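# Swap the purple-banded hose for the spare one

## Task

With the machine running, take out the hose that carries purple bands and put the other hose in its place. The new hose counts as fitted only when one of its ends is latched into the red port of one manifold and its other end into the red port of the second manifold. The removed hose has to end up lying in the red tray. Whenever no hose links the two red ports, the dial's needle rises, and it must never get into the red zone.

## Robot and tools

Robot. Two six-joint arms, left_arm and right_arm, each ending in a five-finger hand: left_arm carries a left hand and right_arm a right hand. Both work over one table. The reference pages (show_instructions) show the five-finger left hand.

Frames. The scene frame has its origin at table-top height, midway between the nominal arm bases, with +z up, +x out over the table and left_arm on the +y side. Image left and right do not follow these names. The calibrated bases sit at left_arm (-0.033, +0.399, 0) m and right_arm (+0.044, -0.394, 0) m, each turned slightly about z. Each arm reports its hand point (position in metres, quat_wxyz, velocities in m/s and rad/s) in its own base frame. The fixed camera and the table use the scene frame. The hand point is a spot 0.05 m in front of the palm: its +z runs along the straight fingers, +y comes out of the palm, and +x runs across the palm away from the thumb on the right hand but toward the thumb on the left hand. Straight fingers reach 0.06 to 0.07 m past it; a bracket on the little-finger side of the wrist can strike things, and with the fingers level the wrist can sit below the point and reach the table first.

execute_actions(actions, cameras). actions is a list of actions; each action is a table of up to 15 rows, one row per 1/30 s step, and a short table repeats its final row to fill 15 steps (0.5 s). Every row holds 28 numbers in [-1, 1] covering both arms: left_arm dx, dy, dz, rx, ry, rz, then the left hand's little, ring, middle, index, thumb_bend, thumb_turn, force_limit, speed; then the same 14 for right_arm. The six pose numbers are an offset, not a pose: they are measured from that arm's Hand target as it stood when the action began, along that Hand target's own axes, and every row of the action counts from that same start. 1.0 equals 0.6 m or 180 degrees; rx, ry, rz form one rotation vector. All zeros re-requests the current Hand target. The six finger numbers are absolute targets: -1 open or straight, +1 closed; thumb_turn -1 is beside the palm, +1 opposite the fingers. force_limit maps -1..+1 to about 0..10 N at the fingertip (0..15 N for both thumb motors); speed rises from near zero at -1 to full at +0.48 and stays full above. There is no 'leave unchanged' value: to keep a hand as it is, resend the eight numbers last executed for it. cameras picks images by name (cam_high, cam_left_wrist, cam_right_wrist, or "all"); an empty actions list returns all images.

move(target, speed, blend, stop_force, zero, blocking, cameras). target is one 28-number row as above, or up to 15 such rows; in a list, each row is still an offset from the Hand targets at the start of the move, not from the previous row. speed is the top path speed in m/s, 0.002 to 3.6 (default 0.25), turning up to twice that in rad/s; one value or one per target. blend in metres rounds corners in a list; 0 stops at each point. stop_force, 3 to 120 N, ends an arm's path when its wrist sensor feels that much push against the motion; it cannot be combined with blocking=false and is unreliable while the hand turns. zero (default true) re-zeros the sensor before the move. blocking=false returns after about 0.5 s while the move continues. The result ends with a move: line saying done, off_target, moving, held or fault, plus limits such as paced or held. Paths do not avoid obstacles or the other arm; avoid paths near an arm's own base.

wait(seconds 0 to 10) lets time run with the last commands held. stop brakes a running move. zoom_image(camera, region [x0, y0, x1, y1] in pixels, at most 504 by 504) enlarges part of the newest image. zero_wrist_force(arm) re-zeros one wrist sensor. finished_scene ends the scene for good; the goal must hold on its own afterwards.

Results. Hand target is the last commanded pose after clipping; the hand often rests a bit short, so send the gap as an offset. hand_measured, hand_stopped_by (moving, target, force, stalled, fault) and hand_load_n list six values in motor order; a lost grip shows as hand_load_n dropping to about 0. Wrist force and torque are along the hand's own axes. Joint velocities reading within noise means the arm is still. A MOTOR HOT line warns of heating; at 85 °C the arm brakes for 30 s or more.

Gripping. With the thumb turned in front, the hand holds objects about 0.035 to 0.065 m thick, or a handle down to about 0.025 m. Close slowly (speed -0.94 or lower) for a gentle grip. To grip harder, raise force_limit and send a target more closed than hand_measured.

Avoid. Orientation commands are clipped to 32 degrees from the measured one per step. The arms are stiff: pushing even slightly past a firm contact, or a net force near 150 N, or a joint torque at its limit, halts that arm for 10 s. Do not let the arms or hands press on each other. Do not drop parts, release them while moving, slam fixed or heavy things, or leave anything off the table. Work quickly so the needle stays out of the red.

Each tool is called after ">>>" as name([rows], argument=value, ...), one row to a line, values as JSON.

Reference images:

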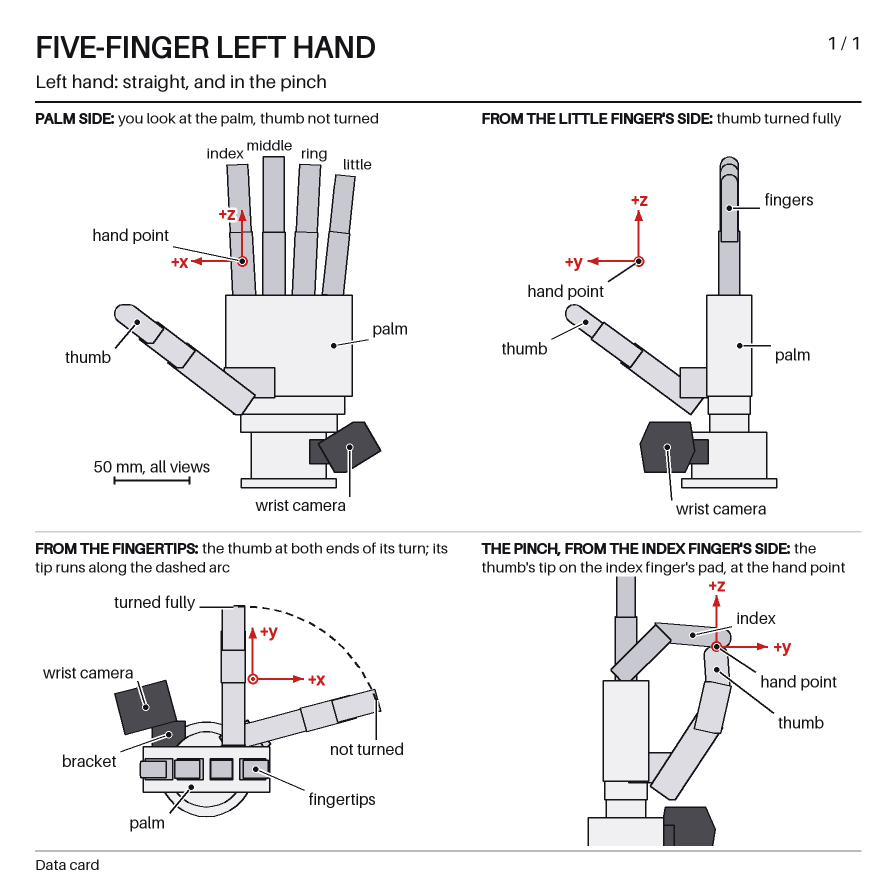

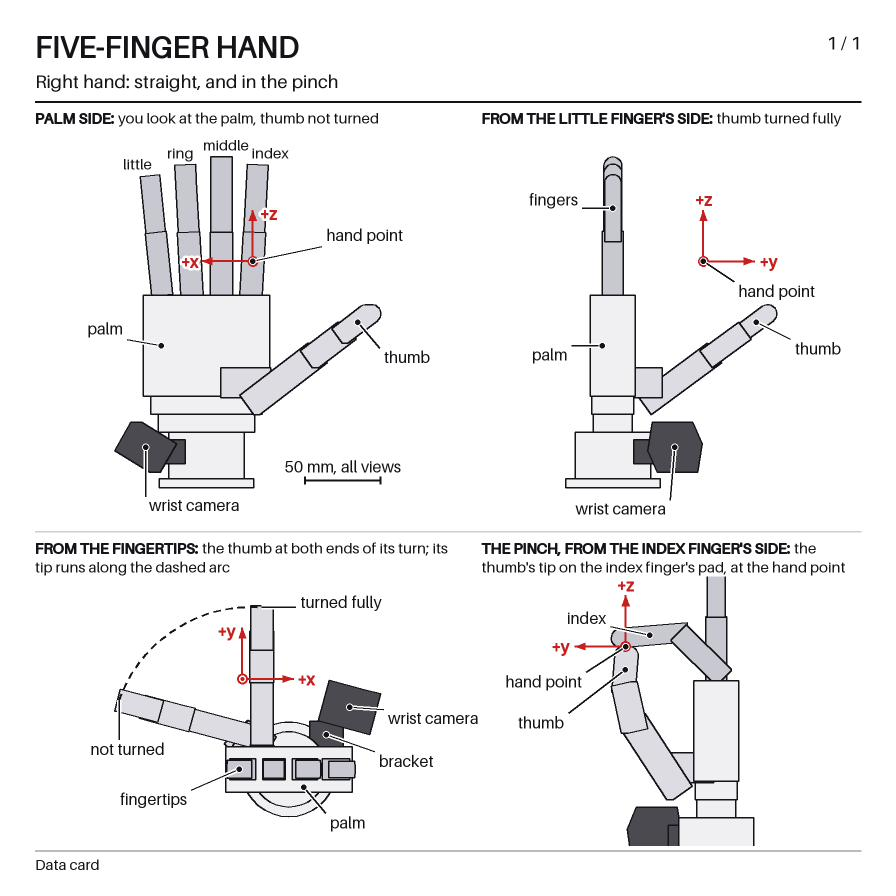

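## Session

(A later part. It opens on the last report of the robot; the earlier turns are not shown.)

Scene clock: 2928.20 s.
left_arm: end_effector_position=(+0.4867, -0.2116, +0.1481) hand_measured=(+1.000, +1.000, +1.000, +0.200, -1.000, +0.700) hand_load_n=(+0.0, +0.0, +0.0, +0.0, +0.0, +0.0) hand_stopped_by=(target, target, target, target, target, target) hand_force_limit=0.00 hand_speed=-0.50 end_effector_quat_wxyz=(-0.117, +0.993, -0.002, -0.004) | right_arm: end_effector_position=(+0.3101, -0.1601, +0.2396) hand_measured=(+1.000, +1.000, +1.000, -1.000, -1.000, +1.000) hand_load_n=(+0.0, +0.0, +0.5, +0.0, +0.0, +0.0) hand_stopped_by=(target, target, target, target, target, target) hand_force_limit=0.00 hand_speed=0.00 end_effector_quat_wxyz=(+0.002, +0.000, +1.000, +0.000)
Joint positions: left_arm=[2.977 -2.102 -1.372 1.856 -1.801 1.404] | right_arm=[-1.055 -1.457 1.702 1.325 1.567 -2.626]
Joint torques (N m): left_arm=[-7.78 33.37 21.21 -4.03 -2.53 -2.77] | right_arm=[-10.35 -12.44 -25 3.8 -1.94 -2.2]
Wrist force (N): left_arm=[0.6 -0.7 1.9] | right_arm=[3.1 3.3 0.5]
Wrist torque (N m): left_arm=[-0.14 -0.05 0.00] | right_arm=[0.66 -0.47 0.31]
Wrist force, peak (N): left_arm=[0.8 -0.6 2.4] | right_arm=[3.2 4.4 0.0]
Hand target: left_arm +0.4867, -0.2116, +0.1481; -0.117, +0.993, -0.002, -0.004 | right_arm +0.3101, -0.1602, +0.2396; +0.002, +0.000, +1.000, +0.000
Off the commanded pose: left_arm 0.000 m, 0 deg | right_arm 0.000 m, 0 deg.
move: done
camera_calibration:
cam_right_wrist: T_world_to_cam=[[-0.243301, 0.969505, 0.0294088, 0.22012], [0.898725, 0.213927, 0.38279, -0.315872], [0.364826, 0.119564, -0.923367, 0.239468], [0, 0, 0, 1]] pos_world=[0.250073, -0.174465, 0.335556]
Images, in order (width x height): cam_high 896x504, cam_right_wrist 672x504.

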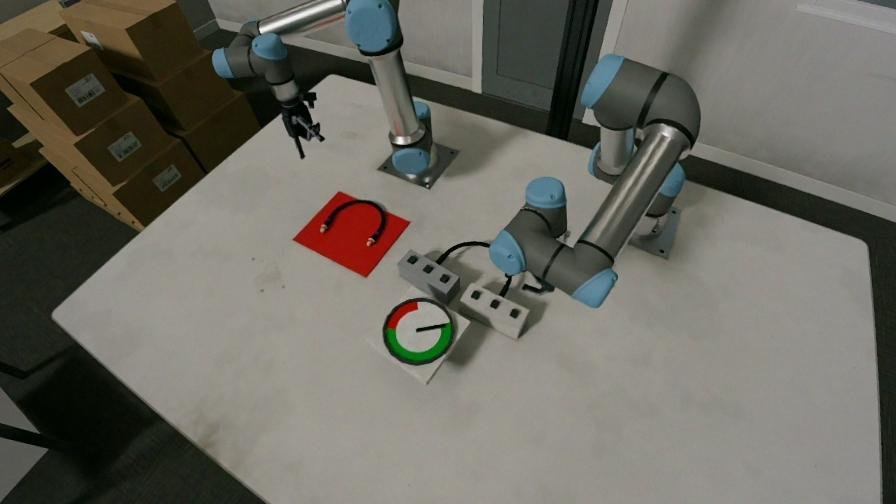

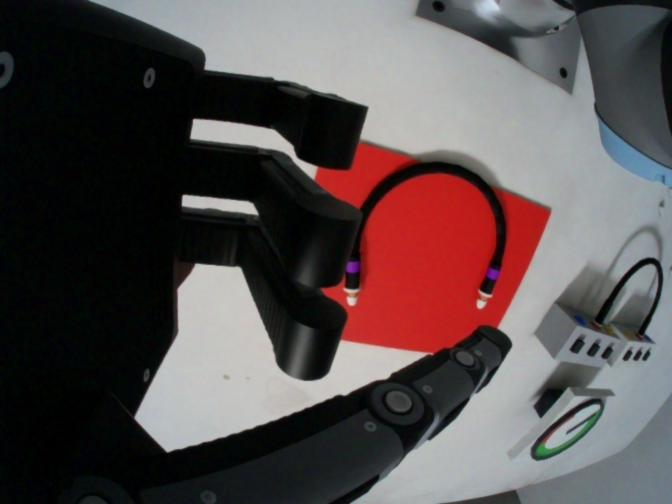

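>>> move([
  [0,0,0,0,0,0,1,1,1,0.2,-1,0.7,0,-0.5,0.0152,0.2267,0.0667,0,0,0.5,1,1,1,-1,-1,1,0,0],
  [0,0,0,0,0,0,1,1,1,0.2,-1,0.7,0,-0.5,0.0159,0.2267,0.2726,0,0,0.5,1,1,1,-1,-1,1,0,0],
], speed=[0.4,0.12], cameras=["cam_high","cam_right_wrist"])

>>> zoom_image(camera="cam_high", region=[280, 180, 430, 290])

Scene clock: 2956.47 s.
left_arm: end_effector_position=(+0.4867, -0.2116, +0.1481) hand_measured=(+1.000, +1.000, +1.000, +0.200, -1.000, +0.700) hand_load_n=(+0.5, +0.0, +0.0, +0.0, +0.0, -0.5) hand_stopped_by=(target, target, target, target, target, target) hand_force_limit=0.00 hand_speed=-0.50 end_effector_quat_wxyz=(-0.117, +0.993, -0.002, -0.004) | right_arm: end_effector_position=(+0.3011, -0.0240, +0.0762) hand_measured=(+1.000, +1.000, +1.000, -1.000, -1.000, +1.000) hand_load_n=(+0.0, +0.0, +0.0, +0.0, +0.0, +0.0) hand_stopped_by=(target, target, target, target, target, target) hand_force_limit=0.00 hand_speed=0.00 end_effector_quat_wxyz=(+0.001, +0.707, +0.707, +0.002)
Joint positions: left_arm=[2.977 -2.102 -1.372 1.856 -1.801 1.404] | right_arm=[-0.561 -1.555 2.283 0.84 1.568 -0.561]
Joint torques (N m): left_arm=[-6.86 33.23 20.49 -4.02 -2.44 -2.59] | right_arm=[10.03 -3.86 -5.49 0.75 1.77 2.69]
Wrist force (N): left_arm=[0.7 -0.6 2.0] | right_arm=[3.3 2.9 0.6]
Wrist torque (N m): left_arm=[-0.14 -0.06 0.01] | right_arm=[0.57 -0.49 0.11]
Wrist force, peak (N): left_arm=[0.5 -0.7 2.5] | right_arm=[3.6 3.3 0.3]
Hand target: left_arm +0.4867, -0.2116, +0.1481; -0.117, +0.993, -0.002, -0.004 | right_arm +0.3011, -0.0240, +0.0762; +0.001, +0.707, +0.707, +0.002
Off the commanded pose: left_arm 0.000 m, 0 deg | right_arm 0.000 m, 0 deg.
move: done
camera_calibration:
cam_right_wrist: T_world_to_cam=[[0.969412, 0.243173, 0.0332814, -0.292053], [0.212871, -0.900505, 0.379178, -0.0943305], [0.122176, -0.360495, -0.924725, 0.137193], [0, 0, 0, 1]] pos_world=[0.286438, 0.0355317, 0.172354]
Images, in order (width x height): cam_high 896x504, cam_right_wrist 672x504.

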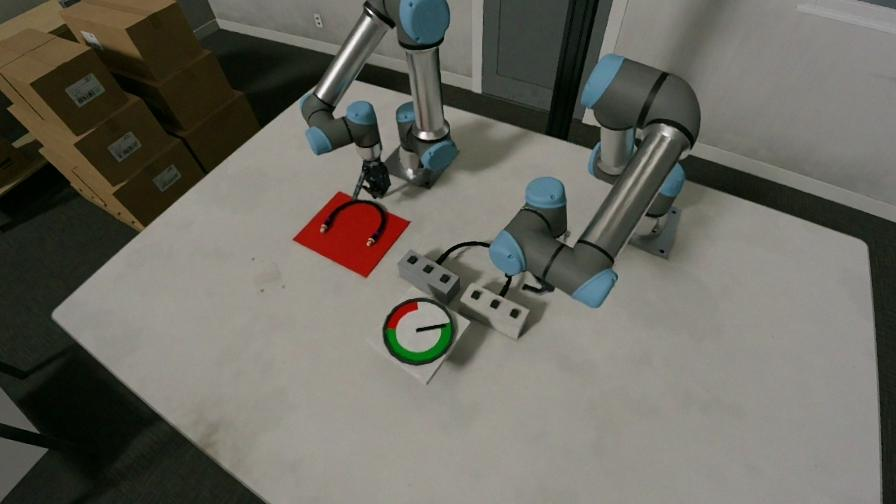

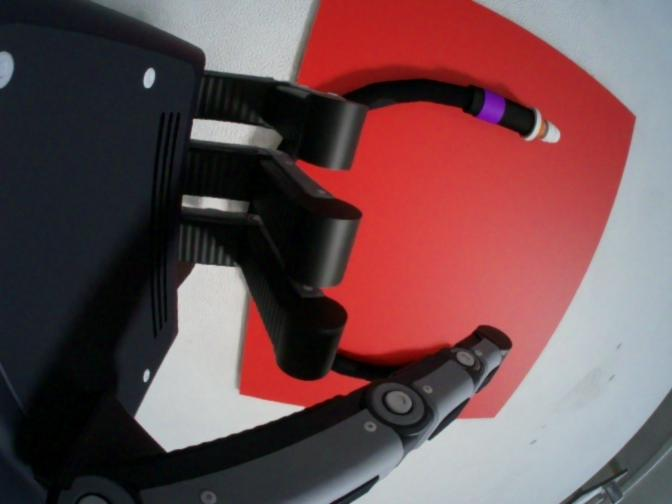

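Scaled by 3.360 from the camera's 896x504 image, which has a finer 1280x720 frame.

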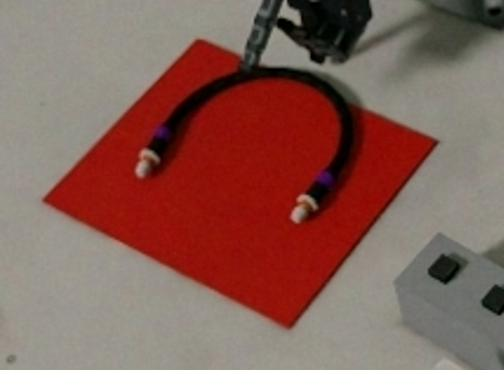

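>>> move(target=[0,0,0,0,0,0,1,1,1,0.2,-1,0.7,0,-0.5,0,0.0917,0,0,0,0,1,1,1,-1,-1,1,0,0], speed=0.06, stop_force=15, cameras=["cam_high"])

>>> zoom_image(camera="cam_high", region=[280, 180, 430, 290])

Scene clock: 2972.73 s.
left_arm: end_effector_position=(+0.4867, -0.2116, +0.1481) hand_measured=(+1.000, +1.000, +1.000, +0.200, -1.000, +0.700) hand_load_n=(+0.0, +0.0, +0.0, +0.0, +0.0, +0.0) hand_stopped_by=(target, target, target, target, target, target) hand_force_limit=0.00 hand_speed=-0.50 end_effector_quat_wxyz=(-0.117, +0.993, -0.002, -0.004) | right_arm: end_effector_position=(+0.3561, -0.0240, +0.0764) hand_measured=(+1.000, +1.000, +1.000, -1.000, -1.000, +1.000) hand_load_n=(+0.0, +0.0, +0.0, +0.0, +0.0, -0.5) hand_stopped_by=(target, target, target, target, target, target) hand_force_limit=0.00 hand_speed=0.00 end_effector_quat_wxyz=(+0.001, +0.707, +0.707, +0.002)
Joint positions: left_arm=[2.977 -2.102 -1.372 1.856 -1.801 1.404] | right_arm=[-0.446 -1.416 2.126 0.858 1.568 -0.446]
Joint torques (N m): left_arm=[-6.81 32.71 20.21 -3.76 -2.52 -2.62] | right_arm=[11.05 -10.11 -21.6 3.52 2.11 2.63]
Wrist force (N): left_arm=[0.6 -0.5 2.1] | right_arm=[3.0 2.5 0.7]
Wrist torque (N m): left_arm=[-0.14 -0.05 0.01] | right_arm=[0.55 -0.42 0.10]
Wrist force, peak (N): left_arm=[1.1 -0.7 2.3] | right_arm=[3.4 3.2 0.6]
Hand target: left_arm +0.4867, -0.2116, +0.1481; -0.117, +0.993, -0.002, -0.004 | right_arm +0.3561, -0.0240, +0.0764; +0.001, +0.707, +0.707, +0.002
Off the commanded pose: left_arm 0.000 m, 0 deg | right_arm 0.000 m, 0 deg.
move: done
Images, in order (width x height): cam_high 896x504.

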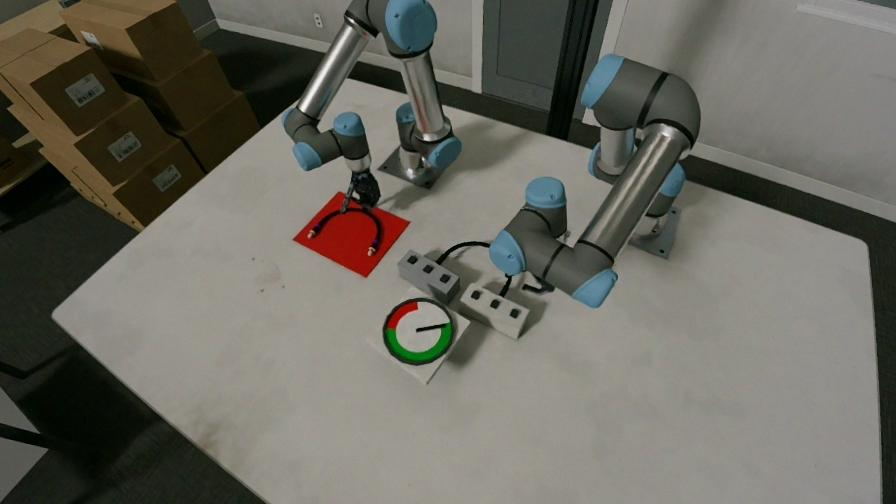

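Scaled by 3.360 from the camera's 896x504 image, which has a finer 1280x720 frame.

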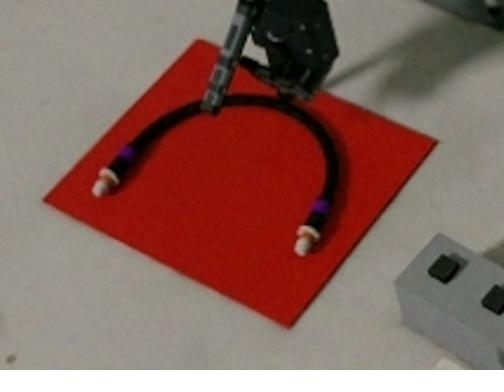

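>>> move([
  [0,0,0,0,0,0,1,1,1,0.2,-1,0.7,0,-0.5,0,-0.05,0,0,0,0,1,1,1,-1,-1,1,0,0],
  [0,0,0,0,0,0,1,1,1,0.2,-1,0.7,0,-0.5,0,-0.05,-0.25,0,0,0,1,1,1,-1,-1,1,0,0],
  [0,0,0,0,0,0,1,1,1,0.2,-1,0.7,0,-0.5,-0.3,-0.03,-0.3,0,0,-0.4,1,1,1,-1,-1,1,0,0],
], speed=[0.08,0.2,0.35], blend=[0.01,0.04,0], cameras=["all"])

>>> zoom_image(camera="cam_high", region=[280, 180, 430, 290])

>>> zoom_image(camera="cam_high", region=[370, 230, 560, 380])

Scene clock: 2982.63 s.
left_arm: end_effector_position=(+0.4867, -0.2116, +0.1481) hand_measured=(+1.000, +1.000, +1.000, +0.200, -1.000, +0.700) hand_load_n=(+0.0, +0.0, +0.0, +0.0, +0.0, +0.0) hand_stopped_by=(target, target, target, target, target, target) hand_force_limit=0.00 hand_speed=-0.50 end_effector_quat_wxyz=(-0.117, +0.993, -0.002, -0.004) | right_arm: end_effector_position=(+0.3375, -0.2041, +0.2561) hand_measured=(+1.000, +1.000, +1.000, -1.000, -1.000, +1.000) hand_load_n=(+0.0, +0.5, +0.0, +0.0, +0.0, +0.0) hand_stopped_by=(target, target, target, target, target, target) hand_force_limit=0.00 hand_speed=0.00 end_effector_quat_wxyz=(+0.002, +0.156, +0.988, +0.001)
Joint positions: left_arm=[2.977 -2.102 -1.372 1.856 -1.801 1.404] | right_arm=[-1.073 -1.396 1.588 1.378 1.567 -2.33]
Joint torques (N m): left_arm=[-6.31 33.36 20.27 -3.89 -2.25 -2.48] | right_arm=[-9.71 -15.8 -25.51 3.94 -1.9 -2.36]
Wrist force (N): left_arm=[0.6 -0.8 2.1] | right_arm=[3.0 3.5 0.6]
Wrist torque (N m): left_arm=[-0.17 -0.05 0.01] | right_arm=[0.71 -0.46 0.34]
Wrist force, peak (N): left_arm=[0.9 -0.5 2.5] | right_arm=[3.0 3.9 0.7]
Hand target: left_arm +0.4867, -0.2116, +0.1481; -0.117, +0.993, -0.002, -0.004 | right_arm +0.3375, -0.2042, +0.2561; +0.002, +0.156, +0.988, +0.001
Off the commanded pose: left_arm 0.000 m, 0 deg | right_arm 0.000 m, 0 deg.
move: done
camera_calibration:
cam_left_wrist: T_world_to_cam=[[0.272976, 0.931012, 0.242283, 0.024988], [0.774143, -0.3621, 0.519217, -0.54386], [0.571127, 0.045828, -0.819581, -0.0357702], [0, 0, 0, 1]] pos_world=[0.434634, -0.218557, 0.24701]
cam_right_wrist: T_world_to_cam=[[0.0682742, 0.997196, 0.0306484, 0.169151], [0.920852, -0.0748084, 0.382668, -0.403826], [0.383888, 0.00209631, -0.923377, 0.219531], [0, 0, 0, 1]] pos_world=[0.27604, -0.199346, 0.352057]

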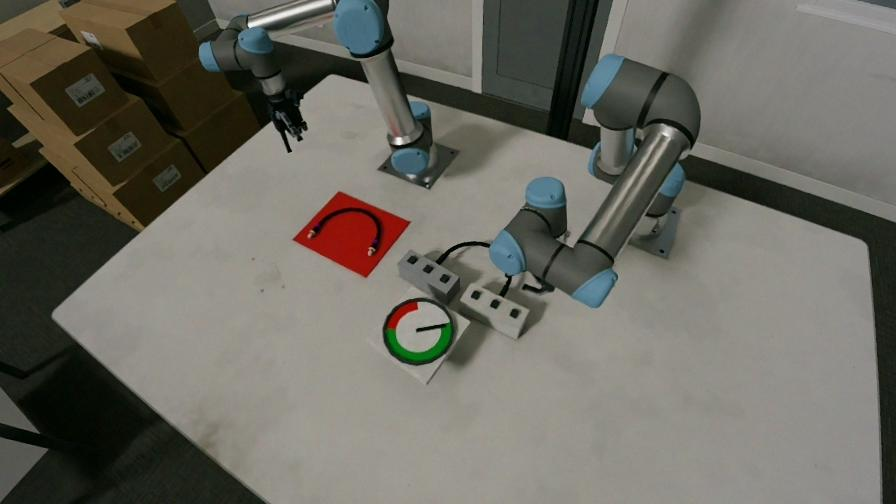

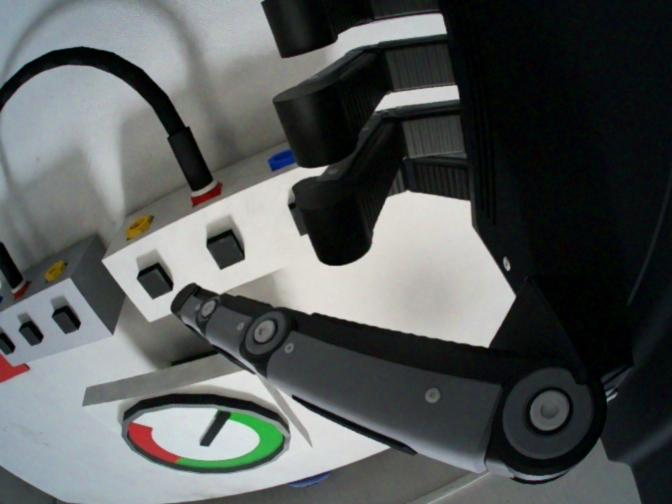

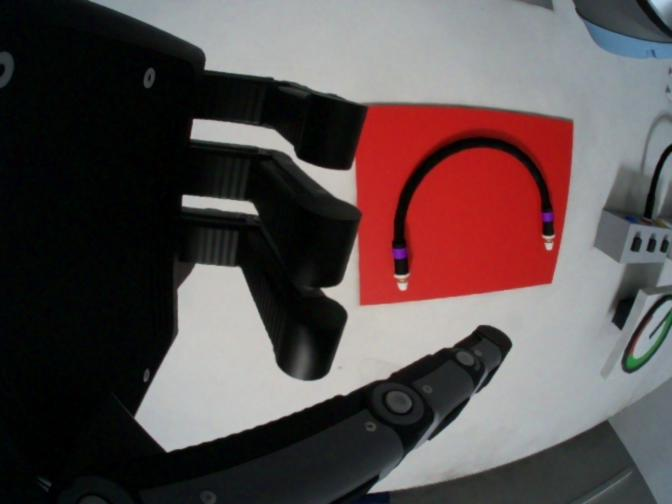

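Scaled by 3.360 from the camera's 896x504 image, which has a finer 1280x720 frame.

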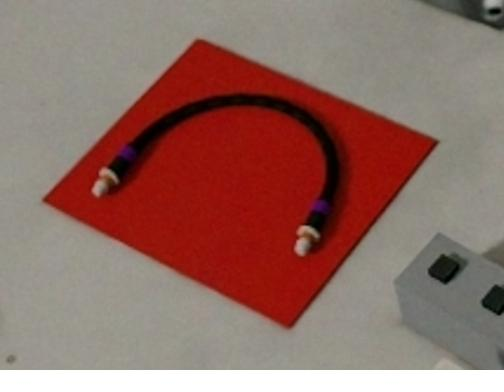

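Scaled by 2.653 from the camera's 896x504 image, which has a finer 1280x720 frame.

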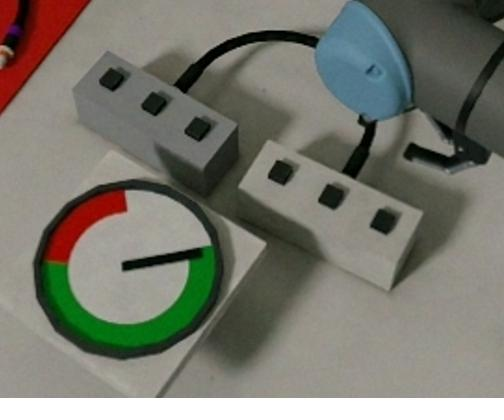

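>>> finished_scene()

The scene is finished: the task was done.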